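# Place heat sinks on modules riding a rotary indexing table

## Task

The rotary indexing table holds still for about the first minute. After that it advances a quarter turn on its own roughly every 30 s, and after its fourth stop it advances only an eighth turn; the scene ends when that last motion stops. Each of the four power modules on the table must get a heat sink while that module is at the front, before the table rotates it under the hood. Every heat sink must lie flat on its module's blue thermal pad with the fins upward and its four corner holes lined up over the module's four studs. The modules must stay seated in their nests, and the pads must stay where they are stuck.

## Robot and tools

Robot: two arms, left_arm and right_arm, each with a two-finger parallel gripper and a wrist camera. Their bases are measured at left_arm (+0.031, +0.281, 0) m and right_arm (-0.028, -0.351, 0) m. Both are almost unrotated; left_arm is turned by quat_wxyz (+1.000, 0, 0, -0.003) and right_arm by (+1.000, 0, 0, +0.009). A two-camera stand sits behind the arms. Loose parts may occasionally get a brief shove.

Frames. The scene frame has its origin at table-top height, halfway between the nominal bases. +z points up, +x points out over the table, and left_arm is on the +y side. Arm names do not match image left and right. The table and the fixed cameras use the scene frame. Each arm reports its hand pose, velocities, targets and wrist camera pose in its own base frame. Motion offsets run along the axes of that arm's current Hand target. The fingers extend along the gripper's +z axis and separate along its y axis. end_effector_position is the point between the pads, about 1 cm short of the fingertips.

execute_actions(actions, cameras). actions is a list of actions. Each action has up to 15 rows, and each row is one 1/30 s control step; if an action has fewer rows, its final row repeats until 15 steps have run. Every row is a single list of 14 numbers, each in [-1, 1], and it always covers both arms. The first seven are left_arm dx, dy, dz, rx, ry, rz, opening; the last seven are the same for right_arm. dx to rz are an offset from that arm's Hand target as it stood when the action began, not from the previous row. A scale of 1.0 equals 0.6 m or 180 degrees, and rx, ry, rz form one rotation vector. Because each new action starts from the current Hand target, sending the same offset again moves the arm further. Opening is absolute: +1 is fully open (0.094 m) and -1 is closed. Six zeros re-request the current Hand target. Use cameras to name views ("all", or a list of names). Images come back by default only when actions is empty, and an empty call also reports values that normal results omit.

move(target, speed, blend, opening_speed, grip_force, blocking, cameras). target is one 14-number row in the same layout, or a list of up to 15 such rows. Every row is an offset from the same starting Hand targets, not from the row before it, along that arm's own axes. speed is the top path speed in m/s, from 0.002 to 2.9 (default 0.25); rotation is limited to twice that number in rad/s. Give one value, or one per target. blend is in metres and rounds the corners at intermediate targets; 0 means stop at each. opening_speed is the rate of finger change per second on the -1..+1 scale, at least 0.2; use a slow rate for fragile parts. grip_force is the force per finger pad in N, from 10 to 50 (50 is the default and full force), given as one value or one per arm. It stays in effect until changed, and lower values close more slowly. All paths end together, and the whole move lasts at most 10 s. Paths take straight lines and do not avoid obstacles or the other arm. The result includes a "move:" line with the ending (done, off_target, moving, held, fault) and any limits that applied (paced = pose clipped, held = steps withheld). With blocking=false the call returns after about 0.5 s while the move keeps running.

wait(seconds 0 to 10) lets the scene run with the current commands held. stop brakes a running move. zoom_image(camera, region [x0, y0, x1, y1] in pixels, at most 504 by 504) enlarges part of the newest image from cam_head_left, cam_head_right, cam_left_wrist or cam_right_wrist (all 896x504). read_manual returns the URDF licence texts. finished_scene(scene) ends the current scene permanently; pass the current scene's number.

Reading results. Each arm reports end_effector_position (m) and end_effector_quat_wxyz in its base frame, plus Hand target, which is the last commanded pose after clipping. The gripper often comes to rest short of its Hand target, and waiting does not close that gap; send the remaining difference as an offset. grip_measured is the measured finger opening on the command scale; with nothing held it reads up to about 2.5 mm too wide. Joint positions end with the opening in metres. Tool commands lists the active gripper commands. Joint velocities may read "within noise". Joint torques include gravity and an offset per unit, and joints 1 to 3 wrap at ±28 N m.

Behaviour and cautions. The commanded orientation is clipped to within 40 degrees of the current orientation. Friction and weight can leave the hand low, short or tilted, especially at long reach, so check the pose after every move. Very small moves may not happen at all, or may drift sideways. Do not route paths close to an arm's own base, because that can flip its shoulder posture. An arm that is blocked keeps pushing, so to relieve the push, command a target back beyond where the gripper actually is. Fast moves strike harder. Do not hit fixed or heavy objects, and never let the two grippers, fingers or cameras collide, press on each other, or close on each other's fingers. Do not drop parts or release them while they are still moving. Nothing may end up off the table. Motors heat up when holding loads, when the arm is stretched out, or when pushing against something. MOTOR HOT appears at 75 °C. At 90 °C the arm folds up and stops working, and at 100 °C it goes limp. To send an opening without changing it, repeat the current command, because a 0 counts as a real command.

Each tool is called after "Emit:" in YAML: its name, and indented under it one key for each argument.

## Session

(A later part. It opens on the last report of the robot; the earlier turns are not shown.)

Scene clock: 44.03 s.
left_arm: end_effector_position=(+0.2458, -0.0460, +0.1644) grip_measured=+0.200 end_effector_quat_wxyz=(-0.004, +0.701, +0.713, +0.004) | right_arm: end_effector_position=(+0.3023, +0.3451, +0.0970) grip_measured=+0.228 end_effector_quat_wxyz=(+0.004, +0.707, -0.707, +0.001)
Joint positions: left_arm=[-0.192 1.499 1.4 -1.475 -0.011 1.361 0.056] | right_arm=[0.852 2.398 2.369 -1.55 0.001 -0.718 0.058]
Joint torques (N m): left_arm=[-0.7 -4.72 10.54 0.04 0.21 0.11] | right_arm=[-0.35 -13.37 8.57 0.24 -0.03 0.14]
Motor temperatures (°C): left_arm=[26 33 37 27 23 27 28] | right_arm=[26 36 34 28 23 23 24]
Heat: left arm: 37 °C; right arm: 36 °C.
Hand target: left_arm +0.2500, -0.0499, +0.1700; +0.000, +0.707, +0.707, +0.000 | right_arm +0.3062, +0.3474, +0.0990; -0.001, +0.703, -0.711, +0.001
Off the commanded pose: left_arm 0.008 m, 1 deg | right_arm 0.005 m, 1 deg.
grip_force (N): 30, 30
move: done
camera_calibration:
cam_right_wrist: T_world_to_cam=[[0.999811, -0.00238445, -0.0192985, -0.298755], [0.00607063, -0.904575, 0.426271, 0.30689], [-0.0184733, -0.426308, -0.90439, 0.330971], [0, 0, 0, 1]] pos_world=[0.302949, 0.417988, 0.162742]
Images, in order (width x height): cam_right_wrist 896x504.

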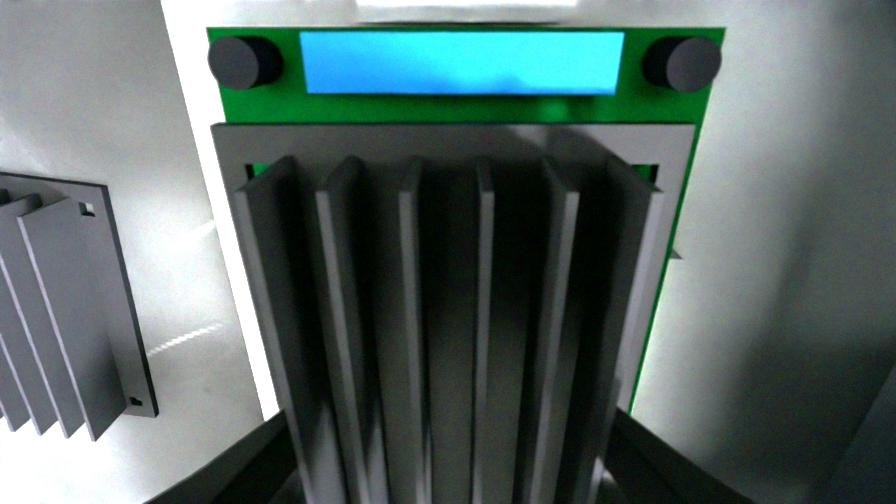

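Emit:
move:
  target: [0,0,0,0,0,0,0.05,-0.002,-0.0018,0.014,0,0,0,0.05]
  speed: 0.05
  cameras: ["cam_head_left","cam_right_wrist"]

Emit:
zoom_image:
  camera: "cam_right_wrist"
  region: [600, 120, 680, 200]

Emit:
zoom_image:
  camera: "cam_head_left"
  region: [305, 330, 385, 390]

Scene clock: 45.40 s.
left_arm: end_effector_position=(+0.2458, -0.0460, +0.1644) grip_measured=+0.200 end_effector_quat_wxyz=(-0.004, +0.701, +0.713, +0.004) | right_arm: end_effector_position=(+0.3047, +0.3478, +0.0970) grip_measured=+0.228 end_effector_quat_wxyz=(-0.003, +0.707, -0.707, +0.000)
Joint positions: left_arm=[-0.192 1.499 1.4 -1.475 -0.011 1.361 0.056] | right_arm=[0.852 2.398 2.369 -1.536 0.001 -0.718 0.058]
Joint torques (N m): left_arm=[-0.73 -4.72 10.56 0.04 0.22 0.11] | right_arm=[-0.2 -13.34 5.94 0.4 -0.05 0.13]
Heat: left arm: 37 °C; right arm: 36 °C.
Hand target: left_arm +0.2500, -0.0499, +0.1700; +0.000, +0.707, +0.707, +0.000 | right_arm +0.3073, +0.3486, +0.0906; -0.001, +0.703, -0.711, +0.001
Off the commanded pose: left_arm 0.008 m, 1 deg | right_arm 0.007 m, 1 deg.
grip_force (N): 30, 30
move: done
camera_calibration:
cam_right_wrist: T_world_to_cam=[[0.99995, -0.00221486, -0.00979092, -0.302196], [0.00206416, -0.909145, 0.416476, 0.313087], [-0.0098238, -0.416475, -0.909094, 0.326572], [0, 0, 0, 1]] pos_world=[0.304743, 0.419981, 0.163533]
Images, in order (width x height): cam_head_left 896x504, cam_right_wrist 896x504.

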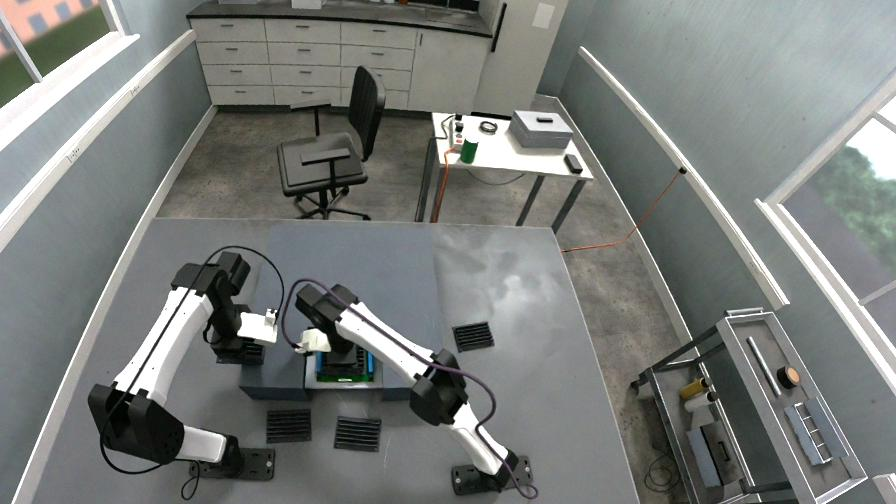

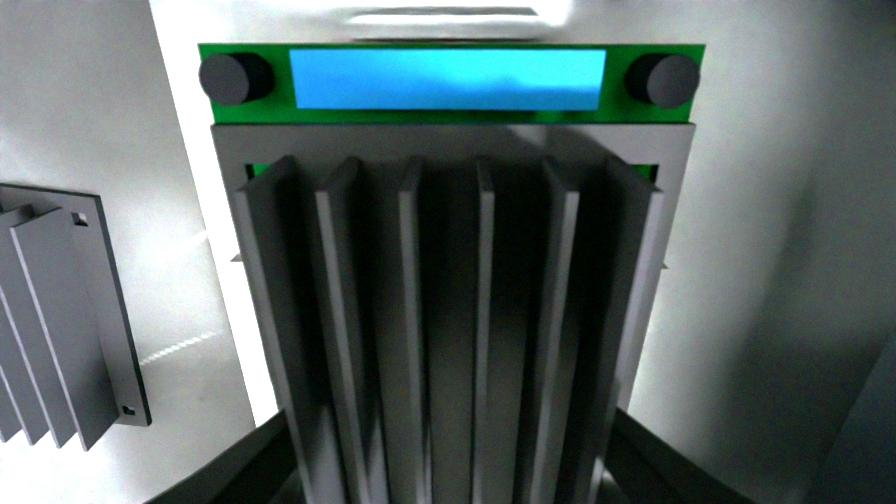

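Scaled by 6.300 from the camera's 896x504 image, which has a finer 1280x720 frame.

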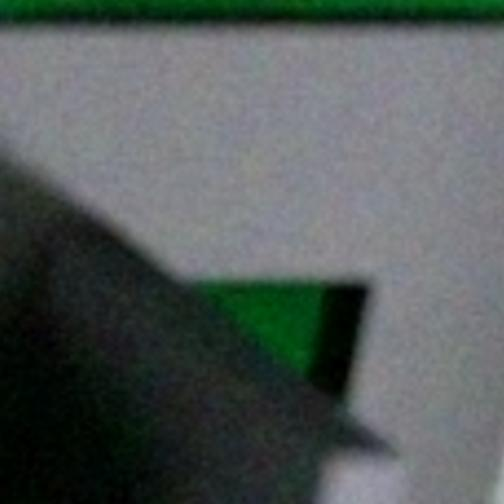

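Scaled by 6.300 from the camera's 896x504 image, which has a finer 1280x720 frame.

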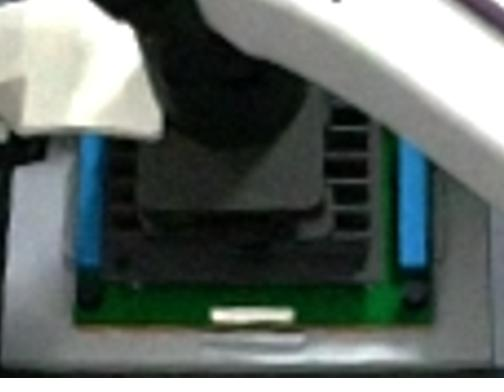

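Emit:
move:
  target: [0,0,0,0,0,0,0.05,0.0027,0.0025,0.01,0,0,0,0.05]
  speed: 0.05
  cameras: ["cam_head_left","cam_right_wrist"]

Emit:
zoom_image:
  camera: "cam_right_wrist"
  region: [600, 120, 680, 200]

Emit:
zoom_image:
  camera: "cam_head_left"
  region: [305, 330, 385, 390]

Scene clock: 46.50 s.
left_arm: end_effector_position=(+0.2458, -0.0460, +0.1644) grip_measured=+0.200 end_effector_quat_wxyz=(-0.004, +0.701, +0.713, +0.004) | right_arm: end_effector_position=(+0.3045, +0.3466, +0.0880) grip_measured=+0.228 end_effector_quat_wxyz=(+0.003, +0.707, -0.707, +0.002)
Joint positions: left_arm=[-0.192 1.499 1.4 -1.475 -0.011 1.361 0.056] | right_arm=[0.852 2.398 2.332 -1.511 0.004 -0.718 0.058]
Joint torques (N m): left_arm=[-0.75 -4.75 10.54 0.04 0.21 0.12] | right_arm=[-0.23 -15.34 3.9 0.53 -0.11 0.13]
Heat: left arm: 37 °C; right arm: 37 °C.
Hand target: left_arm +0.2500, -0.0499, +0.1700; +0.000, +0.707, +0.707, +0.000 | right_arm +0.3058, +0.3470, +0.0846; -0.001, +0.703, -0.711, +0.001
Off the commanded pose: left_arm 0.008 m, 1 deg | right_arm 0.004 m, 1 deg.
grip_force (N): 30, 30
move: done
camera_calibration:
cam_right_wrist: T_world_to_cam=[[0.999897, -0.0023439, -0.0141516, -0.301654], [0.00391299, -0.904574, 0.426299, 0.312685], [-0.0138004, -0.42631, -0.904472, 0.322179], [0, 0, 0, 1]] pos_world=[0.304846, 0.419488, 0.153836]
Images, in order (width x height): cam_head_left 896x504, cam_right_wrist 896x504.

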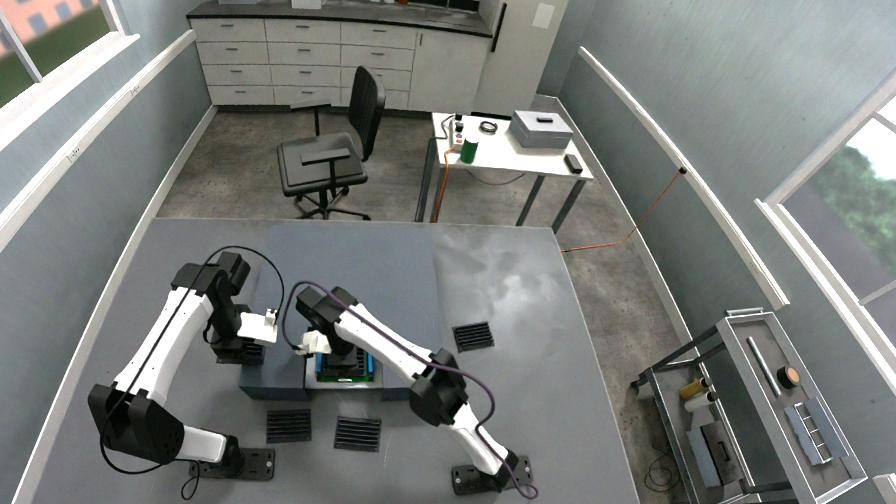

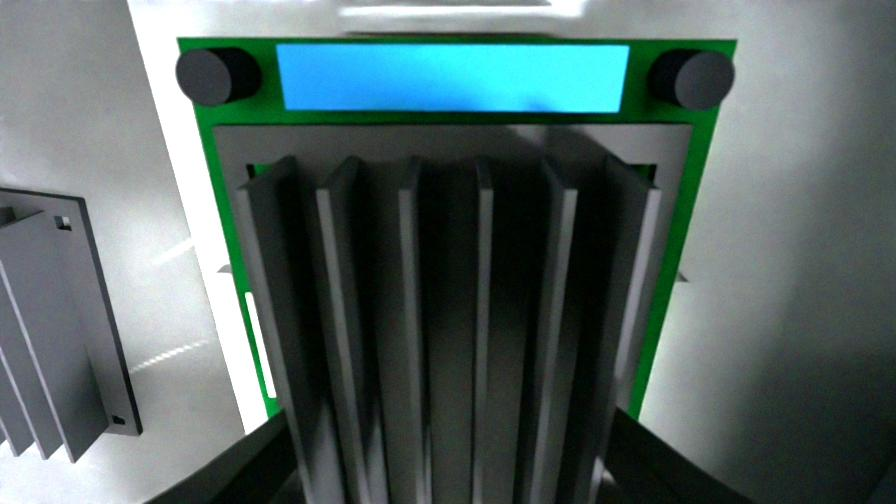

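Scaled by 6.300 from the camera's 896x504 image, which has a finer 1280x720 frame.

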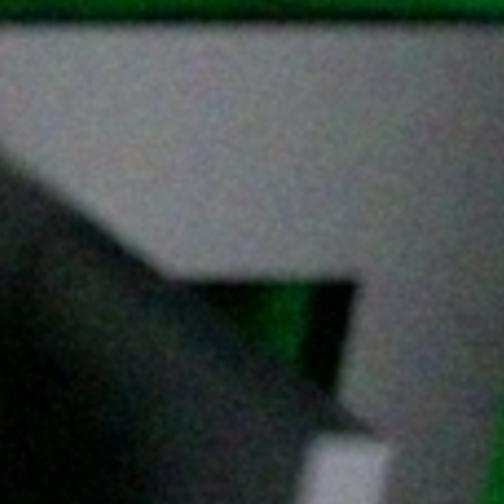

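Scaled by 6.300 from the camera's 896x504 image, which has a finer 1280x720 frame.

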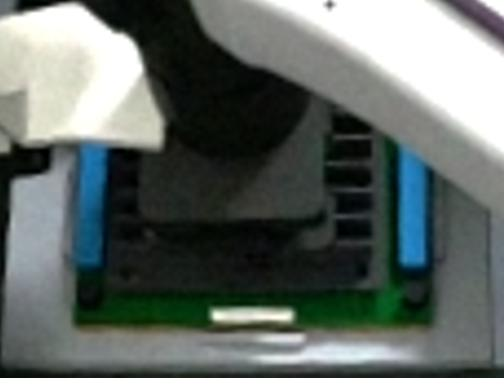

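Emit:
move:
  target: [0,0,0,0,0,0,0.05,0,0.0008,0.017,0,0,0,0.05]
  speed: 0.05
  cameras: ["cam_head_left","cam_right_wrist"]

Emit:
zoom_image:
  camera: "cam_right_wrist"
  region: [600, 120, 680, 200]

Emit:
zoom_image:
  camera: "cam_head_left"
  region: [305, 330, 385, 390]

Scene clock: 47.73 s.
left_arm: end_effector_position=(+0.2458, -0.0460, +0.1644) grip_measured=+0.200 end_effector_quat_wxyz=(-0.004, +0.701, +0.713, +0.004) | right_arm: end_effector_position=(+0.3045, +0.3465, +0.0866) grip_measured=+0.228 end_effector_quat_wxyz=(-0.004, +0.707, -0.707, +0.002)
Joint positions: left_arm=[-0.192 1.499 1.4 -1.475 -0.011 1.361 0.056] | right_arm=[0.852 2.372 2.282 -1.471 0.004 -0.718 0.058]
Joint torques (N m): left_arm=[-0.73 -4.7 10.55 0.03 0.22 0.12] | right_arm=[-0.2 -13.79 3.07 0.66 -0.07 0.13]
Heat: left arm: 37 °C; right arm: 37 °C.
Hand target: left_arm +0.2500, -0.0499, +0.1700; +0.000, +0.707, +0.707, +0.000 | right_arm +0.3053, +0.3469, +0.0743; +0.000, +0.703, -0.711, +0.001
Off the commanded pose: left_arm 0.008 m, 1 deg | right_arm 0.012 m, 1 deg.
grip_force (N): 30, 30
move: off_target (right_arm)
camera_calibration:
cam_right_wrist: T_world_to_cam=[[0.999986, -0.00222298, -0.00486555, -0.302459], [0.0000065062, -0.909058, 0.416669, 0.31685], [-0.00534932, -0.416663, -0.909045, 0.315407], [0, 0, 0, 1]] pos_world=[0.30414, 0.418781, 0.153226]
Images, in order (width x height): cam_head_left 896x504, cam_right_wrist 896x504.

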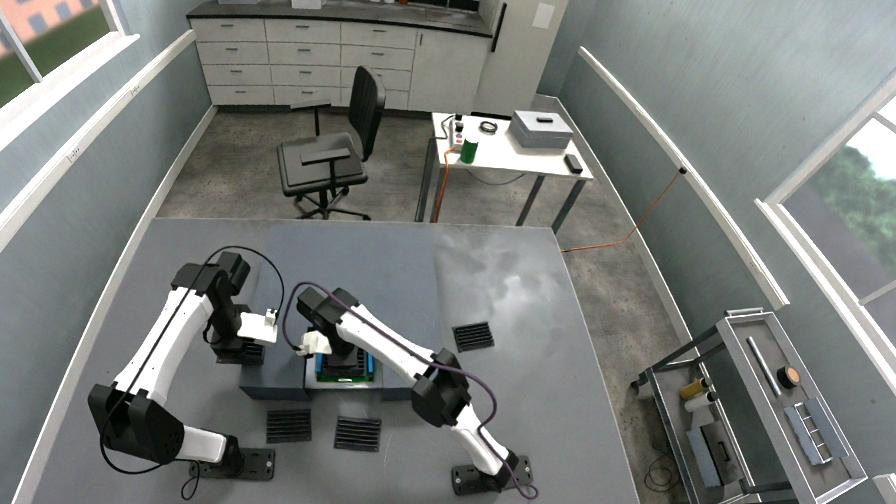

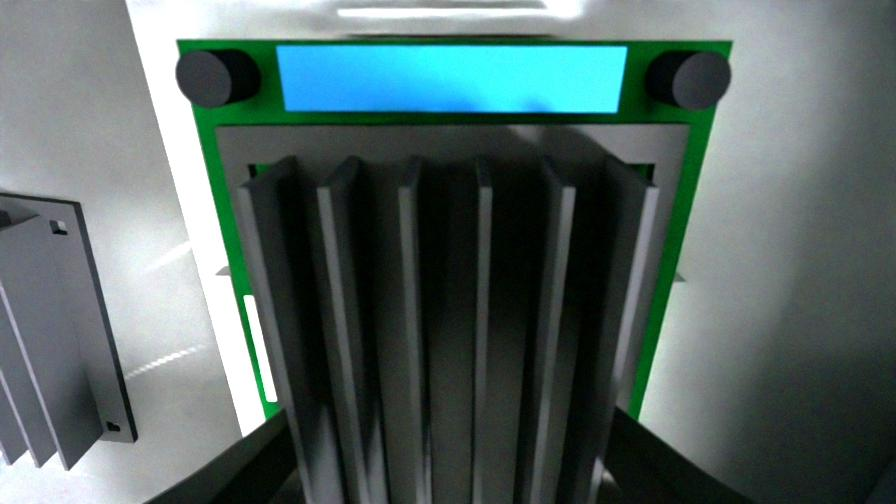

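Scaled by 6.300 from the camera's 896x504 image, which has a finer 1280x720 frame.

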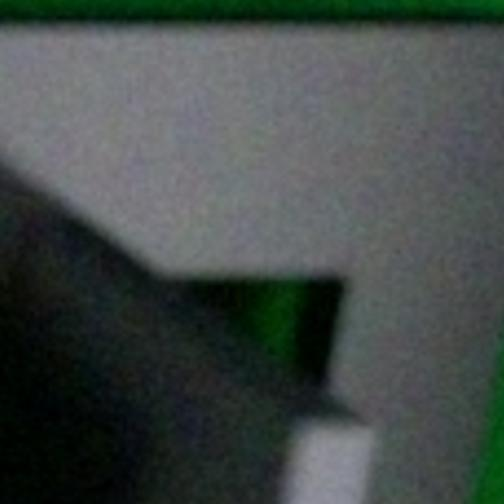

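Scaled by 6.300 from the camera's 896x504 image, which has a finer 1280x720 frame.

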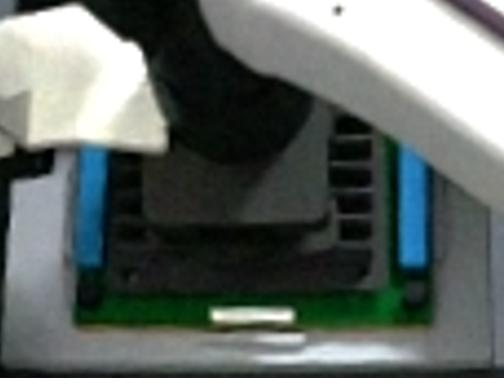

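Emit:
move:
  target: [0,0,0,0,0,0,0.05,0.006,0.0055,0,0,0,0,0.05]
  speed: 0.02
  cameras: ["cam_head_left","cam_right_wrist"]

Emit:
zoom_image:
  camera: "cam_head_left"
  region: [305, 330, 385, 390]

Scene clock: 49.10 s.
left_arm: end_effector_position=(+0.2458, -0.0460, +0.1644) grip_measured=+0.200 end_effector_quat_wxyz=(-0.004, +0.701, +0.713, +0.004) | right_arm: end_effector_position=(+0.3043, +0.3463, +0.0864) grip_measured=+0.228 end_effector_quat_wxyz=(-0.013, +0.707, -0.708, +0.001)
Joint positions: left_arm=[-0.192 1.499 1.4 -1.475 -0.011 1.361 0.056] | right_arm=[0.852 2.345 2.232 -1.432 0.004 -0.718 0.058]
Joint torques (N m): left_arm=[-0.75 -4.72 10.54 0.03 0.22 0.12] | right_arm=[-0.14 -13.81 2.99 0.52 -0.11 0.15]
Heat: left arm: 37 °C; right arm: 37 °C.
Hand target: left_arm +0.2500, -0.0499, +0.1700; +0.000, +0.707, +0.707, +0.000 | right_arm +0.3019, +0.3434, +0.0743; +0.000, +0.703, -0.711, +0.001
Off the commanded pose: left_arm 0.008 m, 1 deg | right_arm 0.013 m, 2 deg.
grip_force (N): 30, 30
move: off_target (right_arm)
camera_calibration:
cam_right_wrist: T_world_to_cam=[[0.999977, -0.00264098, 0.00618873, -0.303176], [-0.00492176, -0.914254, 0.405111, 0.321], [0.00458819, -0.405132, -0.914247, 0.308537], [0, 0, 0, 1]] pos_world=[0.303333, 0.417674, 0.153914]
Images, in order (width x height): cam_head_left 896x504, cam_right_wrist 896x504.

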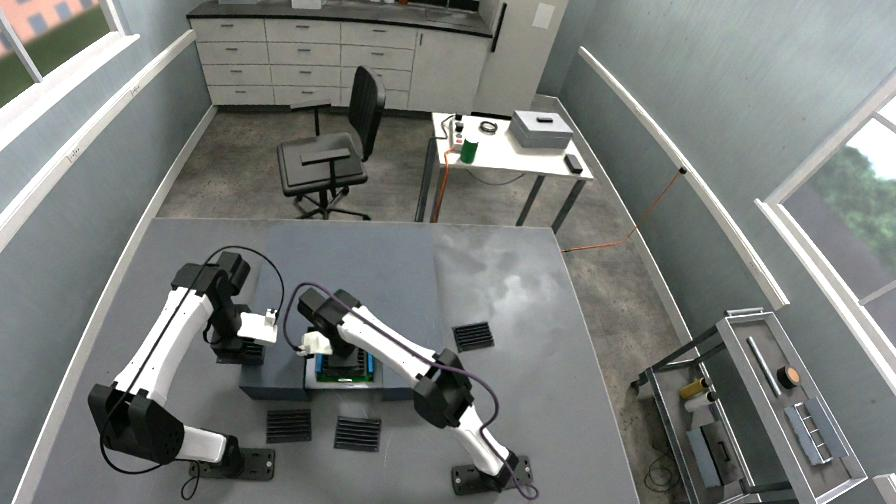

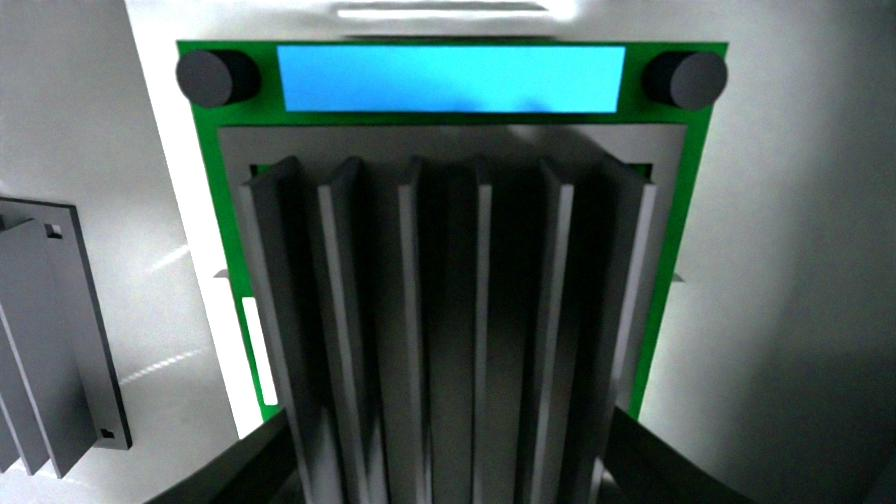

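Scaled by 6.300 from the camera's 896x504 image, which has a finer 1280x720 frame.

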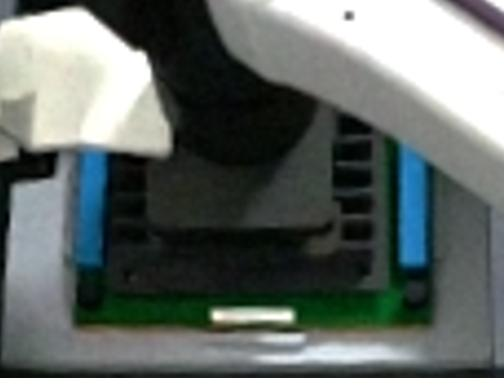

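Emit:
move:
  target:
    - [0,0,0,0,0,0,0.05,-0.0045,-0.004,-0.015,0,0,0,0.05]
    - [0,0,0,0,0,0,0.05,-0.0045,-0.004,-0.016,0,0,0,0.45]
  speed: 0.05
  cameras: ["cam_head_left","cam_right_wrist"]

Emit:
zoom_image:
  camera: "cam_head_left"
  region: [305, 330, 385, 390]

Emit:
zoom_image:
  camera: "cam_right_wrist"
  region: [600, 120, 680, 200]

Scene clock: 51.00 s.
left_arm: end_effector_position=(+0.2458, -0.0460, +0.1644) grip_measured=+0.200 end_effector_quat_wxyz=(-0.004, +0.701, +0.713, +0.004) | right_arm: end_effector_position=(+0.3025, +0.3443, +0.0874) grip_measured=+0.447 end_effector_quat_wxyz=(-0.004, +0.707, -0.708, +0.002)
Joint positions: left_arm=[-0.192 1.499 1.4 -1.475 -0.011 1.361 0.056] | right_arm=[0.852 2.355 2.253 -1.461 0.004 -0.718 0.068]
Joint torques (N m): left_arm=[-0.75 -4.75 10.55 0.03 0.21 0.12] | right_arm=[-0.14 -12.19 8.09 0.26 -0.08 0.15]
Heat: left arm: 37 °C; right arm: 37 °C.
Hand target: left_arm +0.2500, -0.0499, +0.1700; +0.000, +0.707, +0.707, +0.000 | right_arm +0.3043, +0.3461, +0.0840; +0.000, +0.703, -0.711, +0.001
Off the commanded pose: left_arm 0.008 m, 1 deg | right_arm 0.004 m, 1 deg.
grip_force (N): 30, 30
move: done
camera_calibration:
cam_right_wrist: T_world_to_cam=[[0.999984, -0.00266964, -0.00488642, -0.300371], [-0.000390818, -0.909057, 0.416673, 0.314678], [-0.0055544, -0.416664, -0.909043, 0.315179], [0, 0, 0, 1]] pos_world=[0.30224, 0.416582, 0.153926]
Images, in order (width x height): cam_head_left 896x504, cam_right_wrist 896x504.

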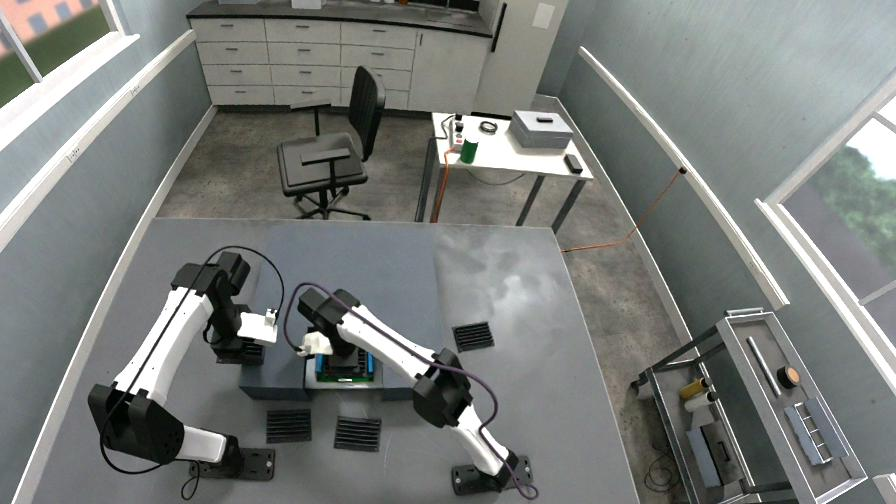

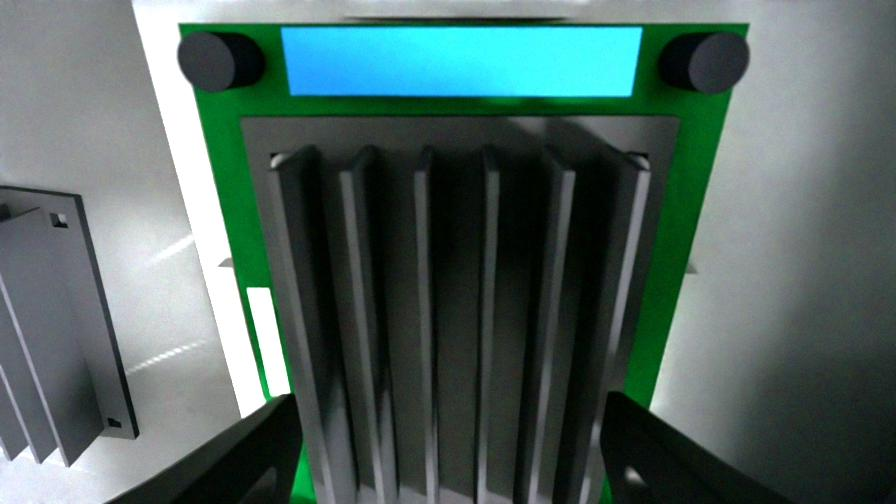

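Scaled by 6.300 from the camera's 896x504 image, which has a finer 1280x720 frame.

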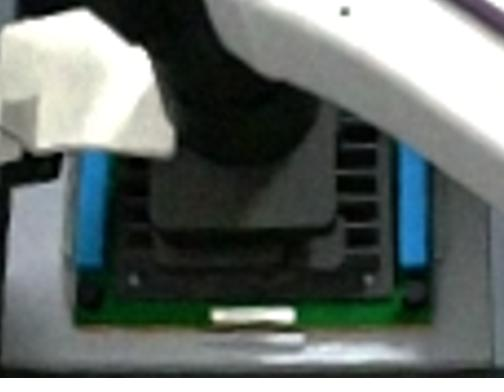

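Scaled by 6.300 from the camera's 896x504 image, which has a finer 1280x720 frame.

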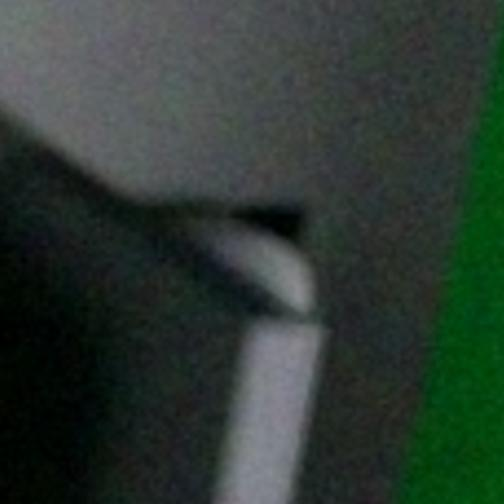

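Emit:
move:
  target:
    - [0,0,0,0,0,0,0.05,0,0,-0.118,0,0,0,0.45]
    - [0,0,0,0,0,0,0.05,0.4755,-0.115,-0.118,0,0,-0.03,0.45]
    - [0,0,0,0,0,0,0.05,0.589,-0.148,-0.027,0,0,-0.045,0.45]
  speed: [0.12,0.4,0.4]
  blend: [0.01,0.04,0]
  cameras: ["all"]

Emit:
zoom_image:
  camera: "cam_head_left"
  region: [305, 330, 385, 390]

Scene clock: 54.37 s.
left_arm: end_effector_position=(+0.2458, -0.0460, +0.1644) grip_measured=+0.200 end_effector_quat_wxyz=(-0.004, +0.701, +0.713, +0.004) | right_arm: end_effector_position=(+0.3899, -0.0114, +0.1066) grip_measured=+0.447 end_effector_quat_wxyz=(+0.000, +0.746, -0.666, +0.008)
Joint positions: left_arm=[-0.192 1.499 1.4 -1.475 -0.011 1.361 0.056] | right_arm=[-0.025 2.021 1.794 -1.332 0.01 -1.709 0.068]
Joint torques (N m): left_arm=[-0.72 -4.74 10.54 0.02 0.22 0.11] | right_arm=[0.29 -11.12 4.63 0.38 -0.19 -0.08]
Heat: left arm: 37 °C; right arm: 38 °C.
Hand target: left_arm +0.2500, -0.0499, +0.1700; +0.000, +0.707, +0.707, +0.000 | right_arm +0.3889, -0.0083, +0.1005; +0.000, +0.751, -0.660, +0.001
Off the commanded pose: left_arm 0.008 m, 1 deg | right_arm 0.007 m, 1 deg.
grip_force (N): 30, 30
move: done
camera_calibration:
cam_left_wrist: T_world_to_cam=[[-0.999788, -0.0113065, 0.0171902, 0.240355], [-0.0030481, 0.907653, 0.419711, 0.0108938], [-0.0203482, 0.41957, -0.907495, 0.26536], [0, 0, 0, 1]] pos_world=[0.245736, -0.118507, 0.232109]
cam_right_wrist: T_world_to_cam=[[0.993765, 0.111449, -0.00328087, -0.38501], [0.101999, -0.896828, 0.430459, -0.0579147], [0.0450318, -0.42811, -0.902604, 0.164361], [0, 0, 0, 1]] pos_world=[0.381115, 0.0613338, 0.172019]

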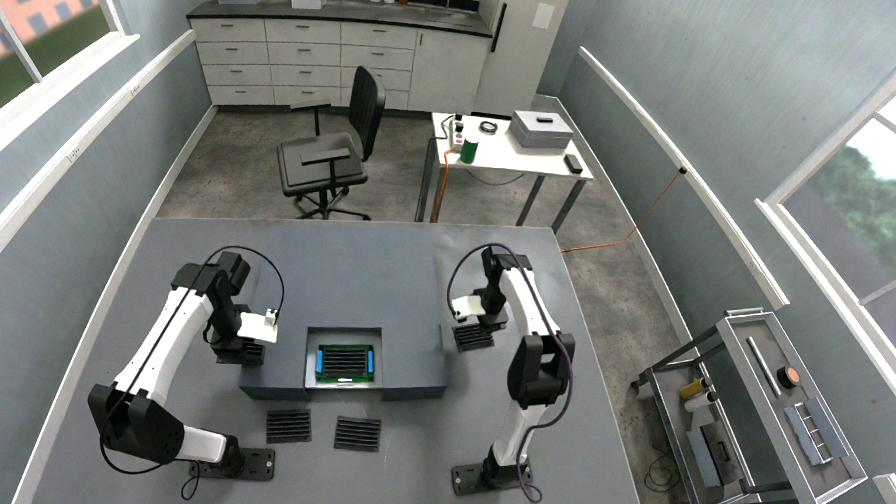

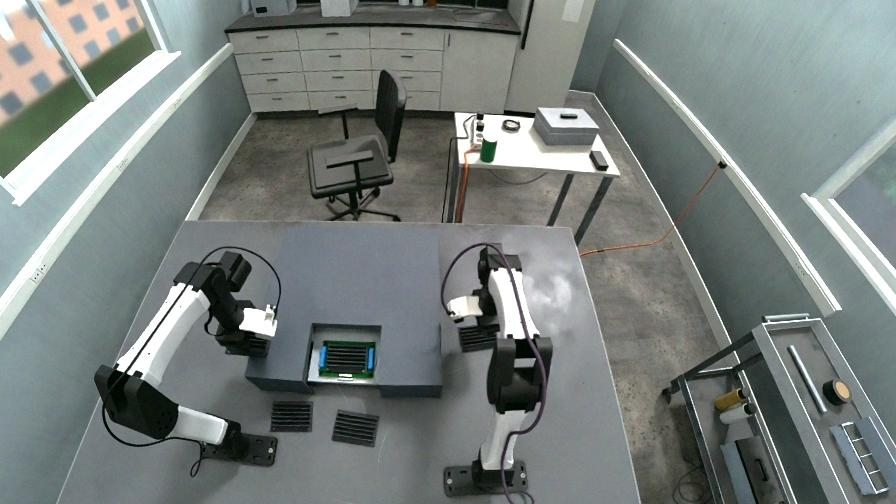

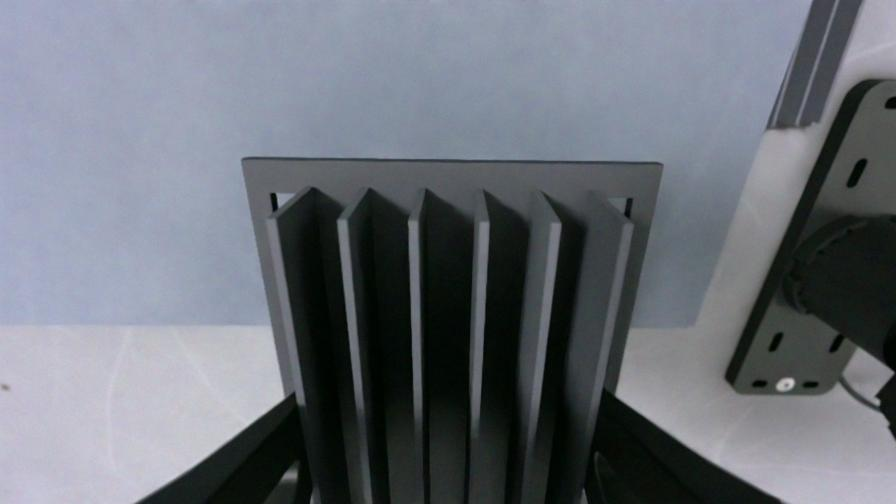

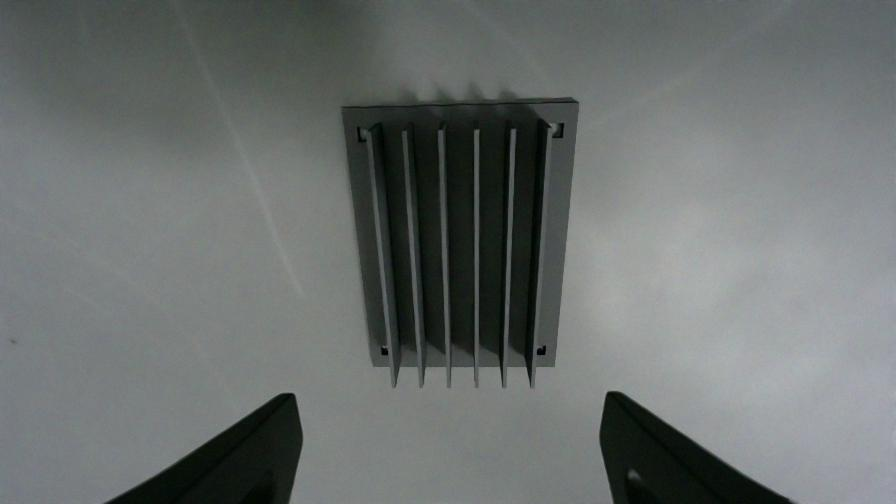

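Scaled by 6.300 from the camera's 896x504 image, which has a finer 1280x720 frame.

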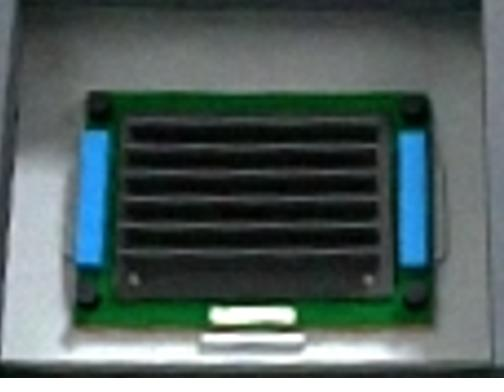

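Emit:
move:
  target: [-0.233,-0.02,0.0167,0,0,0,0.05,0.0069,-0.0063,0.135,0,0,-0.006,0.68]
  speed: 0.15
  cameras: ["cam_left_wrist","cam_right_wrist"]

Scene clock: 56.63 s.
left_arm: end_effector_position=(+0.2315, -0.1823, +0.1538) grip_measured=+0.200 end_effector_quat_wxyz=(-0.015, +0.711, +0.703, +0.001) | right_arm: end_effector_position=(+0.3958, -0.0115, +0.0285) grip_measured=+0.677 end_effector_quat_wxyz=(-0.002, +0.755, -0.655, +0.011)
Joint positions: left_arm=[-0.67 1.689 1.552 -1.463 -0.005 0.911 0.056] | right_arm=[-0.025 2.078 1.566 -1.039 0.01 -1.737 0.079]
Joint torques (N m): left_arm=[-0.61 -7.49 10.47 0.23 0.14 -0.19] | right_arm=[-0.49 -10.5 4.71 0.4 -0.2 -0.09]
Heat: left arm: 38 °C; right arm: 37 °C.
Hand target: left_arm +0.2382, -0.1897, +0.1599; +0.000, +0.707, +0.707, +0.000 | right_arm +0.3934, -0.0120, +0.0196; +0.000, +0.758, -0.653, +0.001
Off the commanded pose: left_arm 0.012 m, 2 deg | right_arm 0.009 m, 1 deg.
grip_force (N): 30, 30
move: off_target (left_arm)
camera_calibration:
cam_left_wrist: T_world_to_cam=[[-0.999202, 0.0153884, 0.0368641, 0.226387], [0.0297271, 0.902884, 0.428855, 0.129173], [-0.0266846, 0.429609, -0.902621, 0.315157], [0, 0, 0, 1]] pos_world=[0.230776, -0.255506, 0.220725]
cam_right_wrist: T_world_to_cam=[[0.990182, 0.13974, 0.00354118, -0.389673], [0.124527, -0.893324, 0.431816, -0.034004], [0.0635056, -0.427136, -0.901955, 0.0861976], [0, 0, 0, 1]] pos_world=[0.384607, 0.0608945, 0.0938097]
Images, in order (width x height): cam_left_wrist 896x504, cam_right_wrist 896x504.

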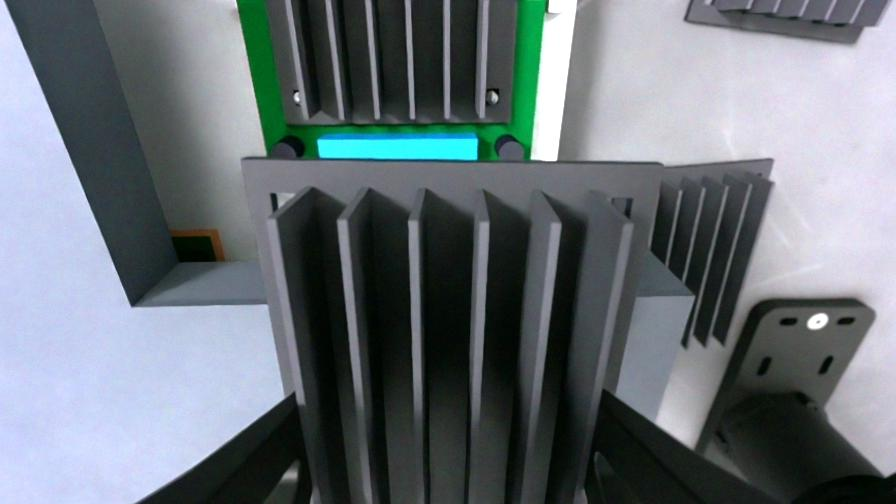

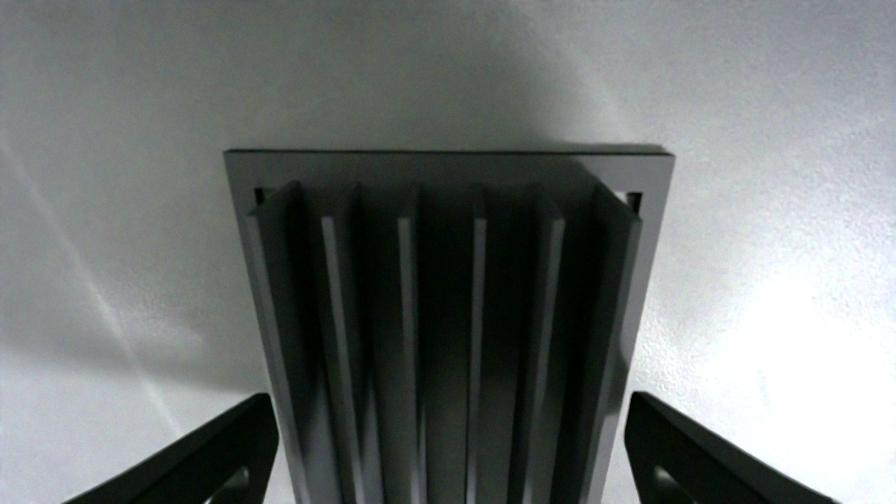

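Emit:
move:
  target:
    - [0,0,0,0,0,0,0.05,0,0,0.0067,0,0,0,0.68]
    - [0,0,0,0,0,0,0.05,0,0,0.0067,0,0,0,0.05]
  speed: 0.1
  cameras: ["cam_left_wrist","cam_right_wrist"]

Scene clock: 59.27 s.
left_arm: end_effector_position=(+0.2315, -0.1823, +0.1538) grip_measured=+0.200 end_effector_quat_wxyz=(-0.015, +0.710, +0.704, +0.001) | right_arm: end_effector_position=(+0.3959, -0.0114, +0.0268) grip_measured=+0.229 end_effector_quat_wxyz=(-0.003, +0.755, -0.655, +0.011)
Joint positions: left_arm=[-0.67 1.689 1.552 -1.463 -0.005 0.91 0.056] | right_arm=[-0.025 2.078 1.558 -1.03 0.009 -1.737 0.058]
Joint torques (N m): left_arm=[-0.59 -7.51 10.52 0.23 0.14 -0.18] | right_arm=[-0.47 -10 4.52 0.42 -0.19 -0.07]
Heat: left arm: 38 °C; right arm: 37 °C.
Hand target: left_arm +0.2382, -0.1897, +0.1599; +0.000, +0.707, +0.707, +0.000 | right_arm +0.3934, -0.0119, +0.0156; +0.000, +0.758, -0.653, +0.001
Off the commanded pose: left_arm 0.012 m, 2 deg | right_arm 0.011 m, 1 deg.
grip_force (N): 30, 30
move: off_target (left_arm, right_arm); target 2's new opening was sent with right_arm's hand 0.012 m and 1 deg from that target
camera_calibration:
cam_left_wrist: T_world_to_cam=[[-0.999214, 0.0146283, 0.0368316, 0.226204], [0.0290267, 0.902899, 0.428871, 0.129336], [-0.0269815, 0.429603, -0.902615, 0.315223], [0, 0, 0, 1]] pos_world=[0.230777, -0.255508, 0.220725]
cam_right_wrist: T_world_to_cam=[[0.990162, 0.139798, 0.00589629, -0.389793], [0.123597, -0.893611, 0.43149, -0.0327619], [0.0655906, -0.426516, -0.902099, 0.0838842], [0, 0, 0, 1]] pos_world=[0.384506, 0.060994, 0.0921066]
Images, in order (width x height): cam_left_wrist 896x504, cam_right_wrist 896x504.

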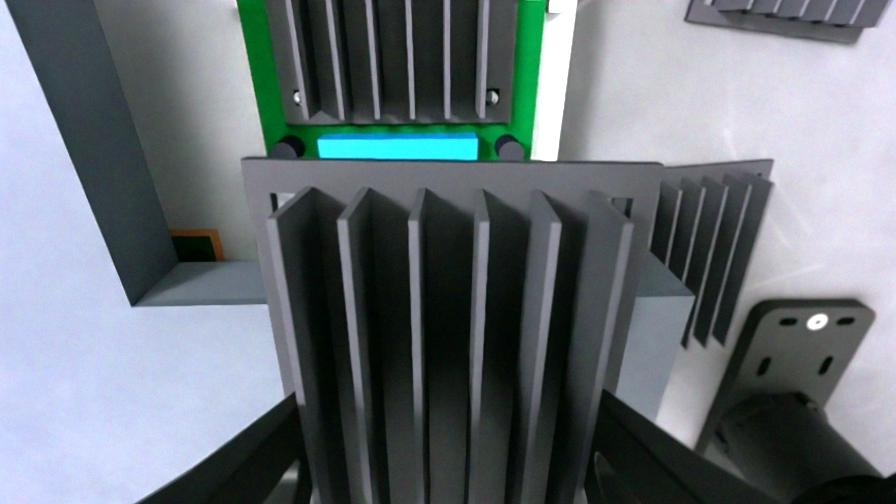

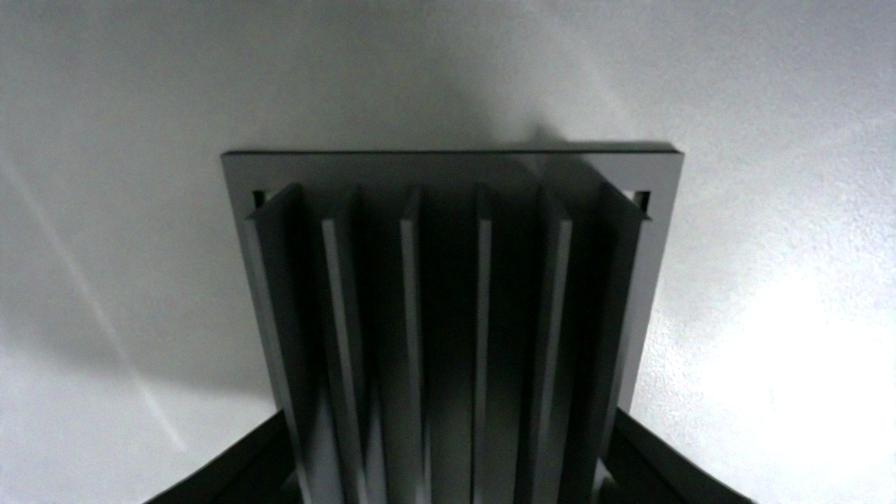

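Emit:
move:
  target:
    - [0,0,0,0,0,0,0.05,0,0,-0.18,0,0,0,0.05]
    - [0,0,0,0,0,0,0.05,-0.1175,0.1277,-0.225,0,0,0.041,0.05]
  speed: 0.25
  blend: 0.02
  cameras: ["all"]

Scene clock: 61.30 s.
left_arm: end_effector_position=(+0.2315, -0.1823, +0.1538) grip_measured=+0.200 end_effector_quat_wxyz=(-0.015, +0.710, +0.704, +0.001) | right_arm: end_effector_position=(+0.3120, +0.0468, +0.1450) grip_measured=+0.228 end_effector_quat_wxyz=(+0.005, +0.718, -0.696, -0.002)
Joint positions: left_arm=[-0.67 1.689 1.552 -1.463 -0.005 0.91 0.056] | right_arm=[0.15 1.748 1.586 -1.419 0.002 -1.453 0.058]
Joint torques (N m): left_arm=[-0.59 -7.53 10.51 0.22 0.13 -0.18] | right_arm=[-0.05 -11.89 4.74 0.22 -0.08 0.19]
Heat: left arm: 38 °C; right arm: 38 °C.
Hand target: left_arm +0.2382, -0.1897, +0.1599; +0.000, +0.707, +0.707, +0.000 | right_arm +0.3070, +0.0465, +0.1504; -0.001, +0.714, -0.700, +0.001
Off the commanded pose: left_arm 0.012 m, 2 deg | right_arm 0.007 m, 1 deg.
grip_force (N): 30, 30
move: off_target (left_arm)
camera_calibration:
cam_left_wrist: T_world_to_cam=[[-0.999214, 0.0146283, 0.0368316, 0.226204], [0.0290267, 0.902899, 0.428871, 0.129336], [-0.0269815, 0.429603, -0.902615, 0.315223], [0, 0, 0, 1]] pos_world=[0.230777, -0.255508, 0.220725]
cam_right_wrist: T_world_to_cam=[[0.999255, 0.0305186, -0.0236087, -0.309075], [0.0376428, -0.905432, 0.422819, 0.00721643], [-0.00847219, -0.423393, -0.905907, 0.244393], [0, 0, 0, 1]] pos_world=[0.310643, 0.119441, 0.211049]

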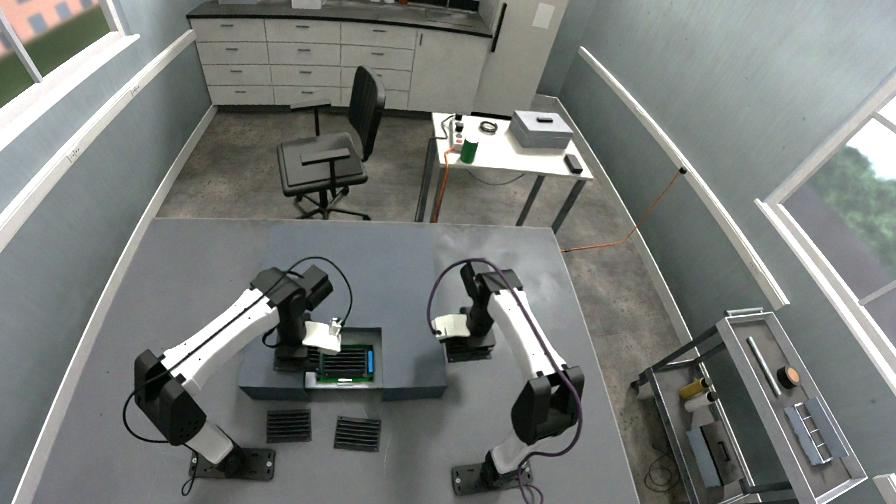

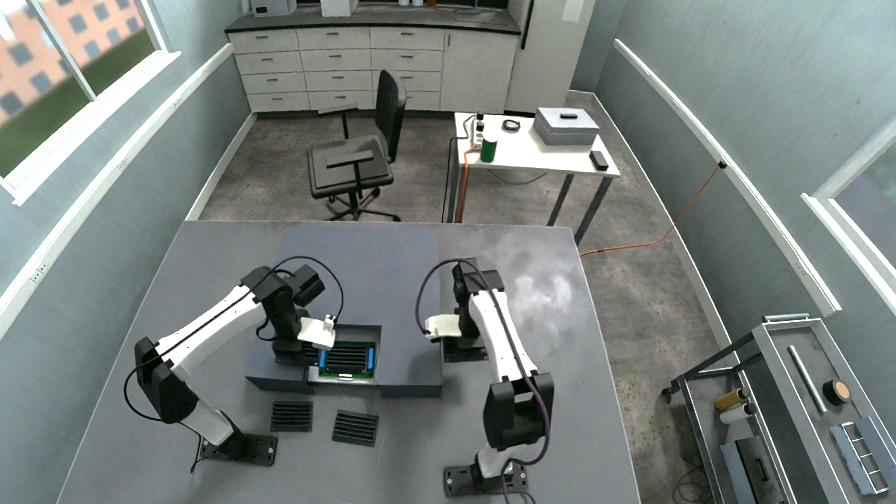

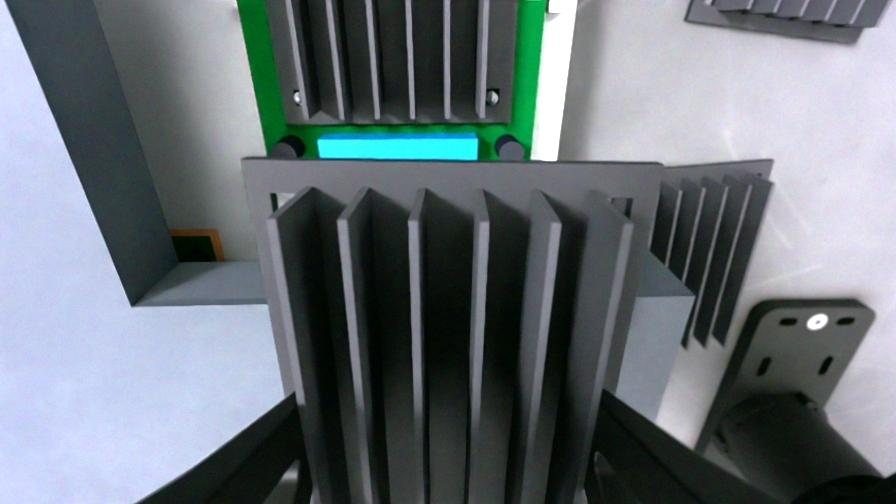

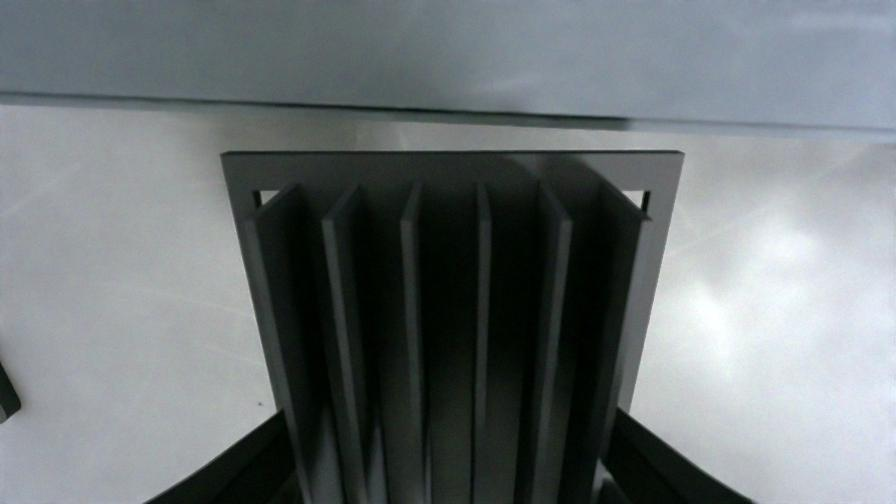

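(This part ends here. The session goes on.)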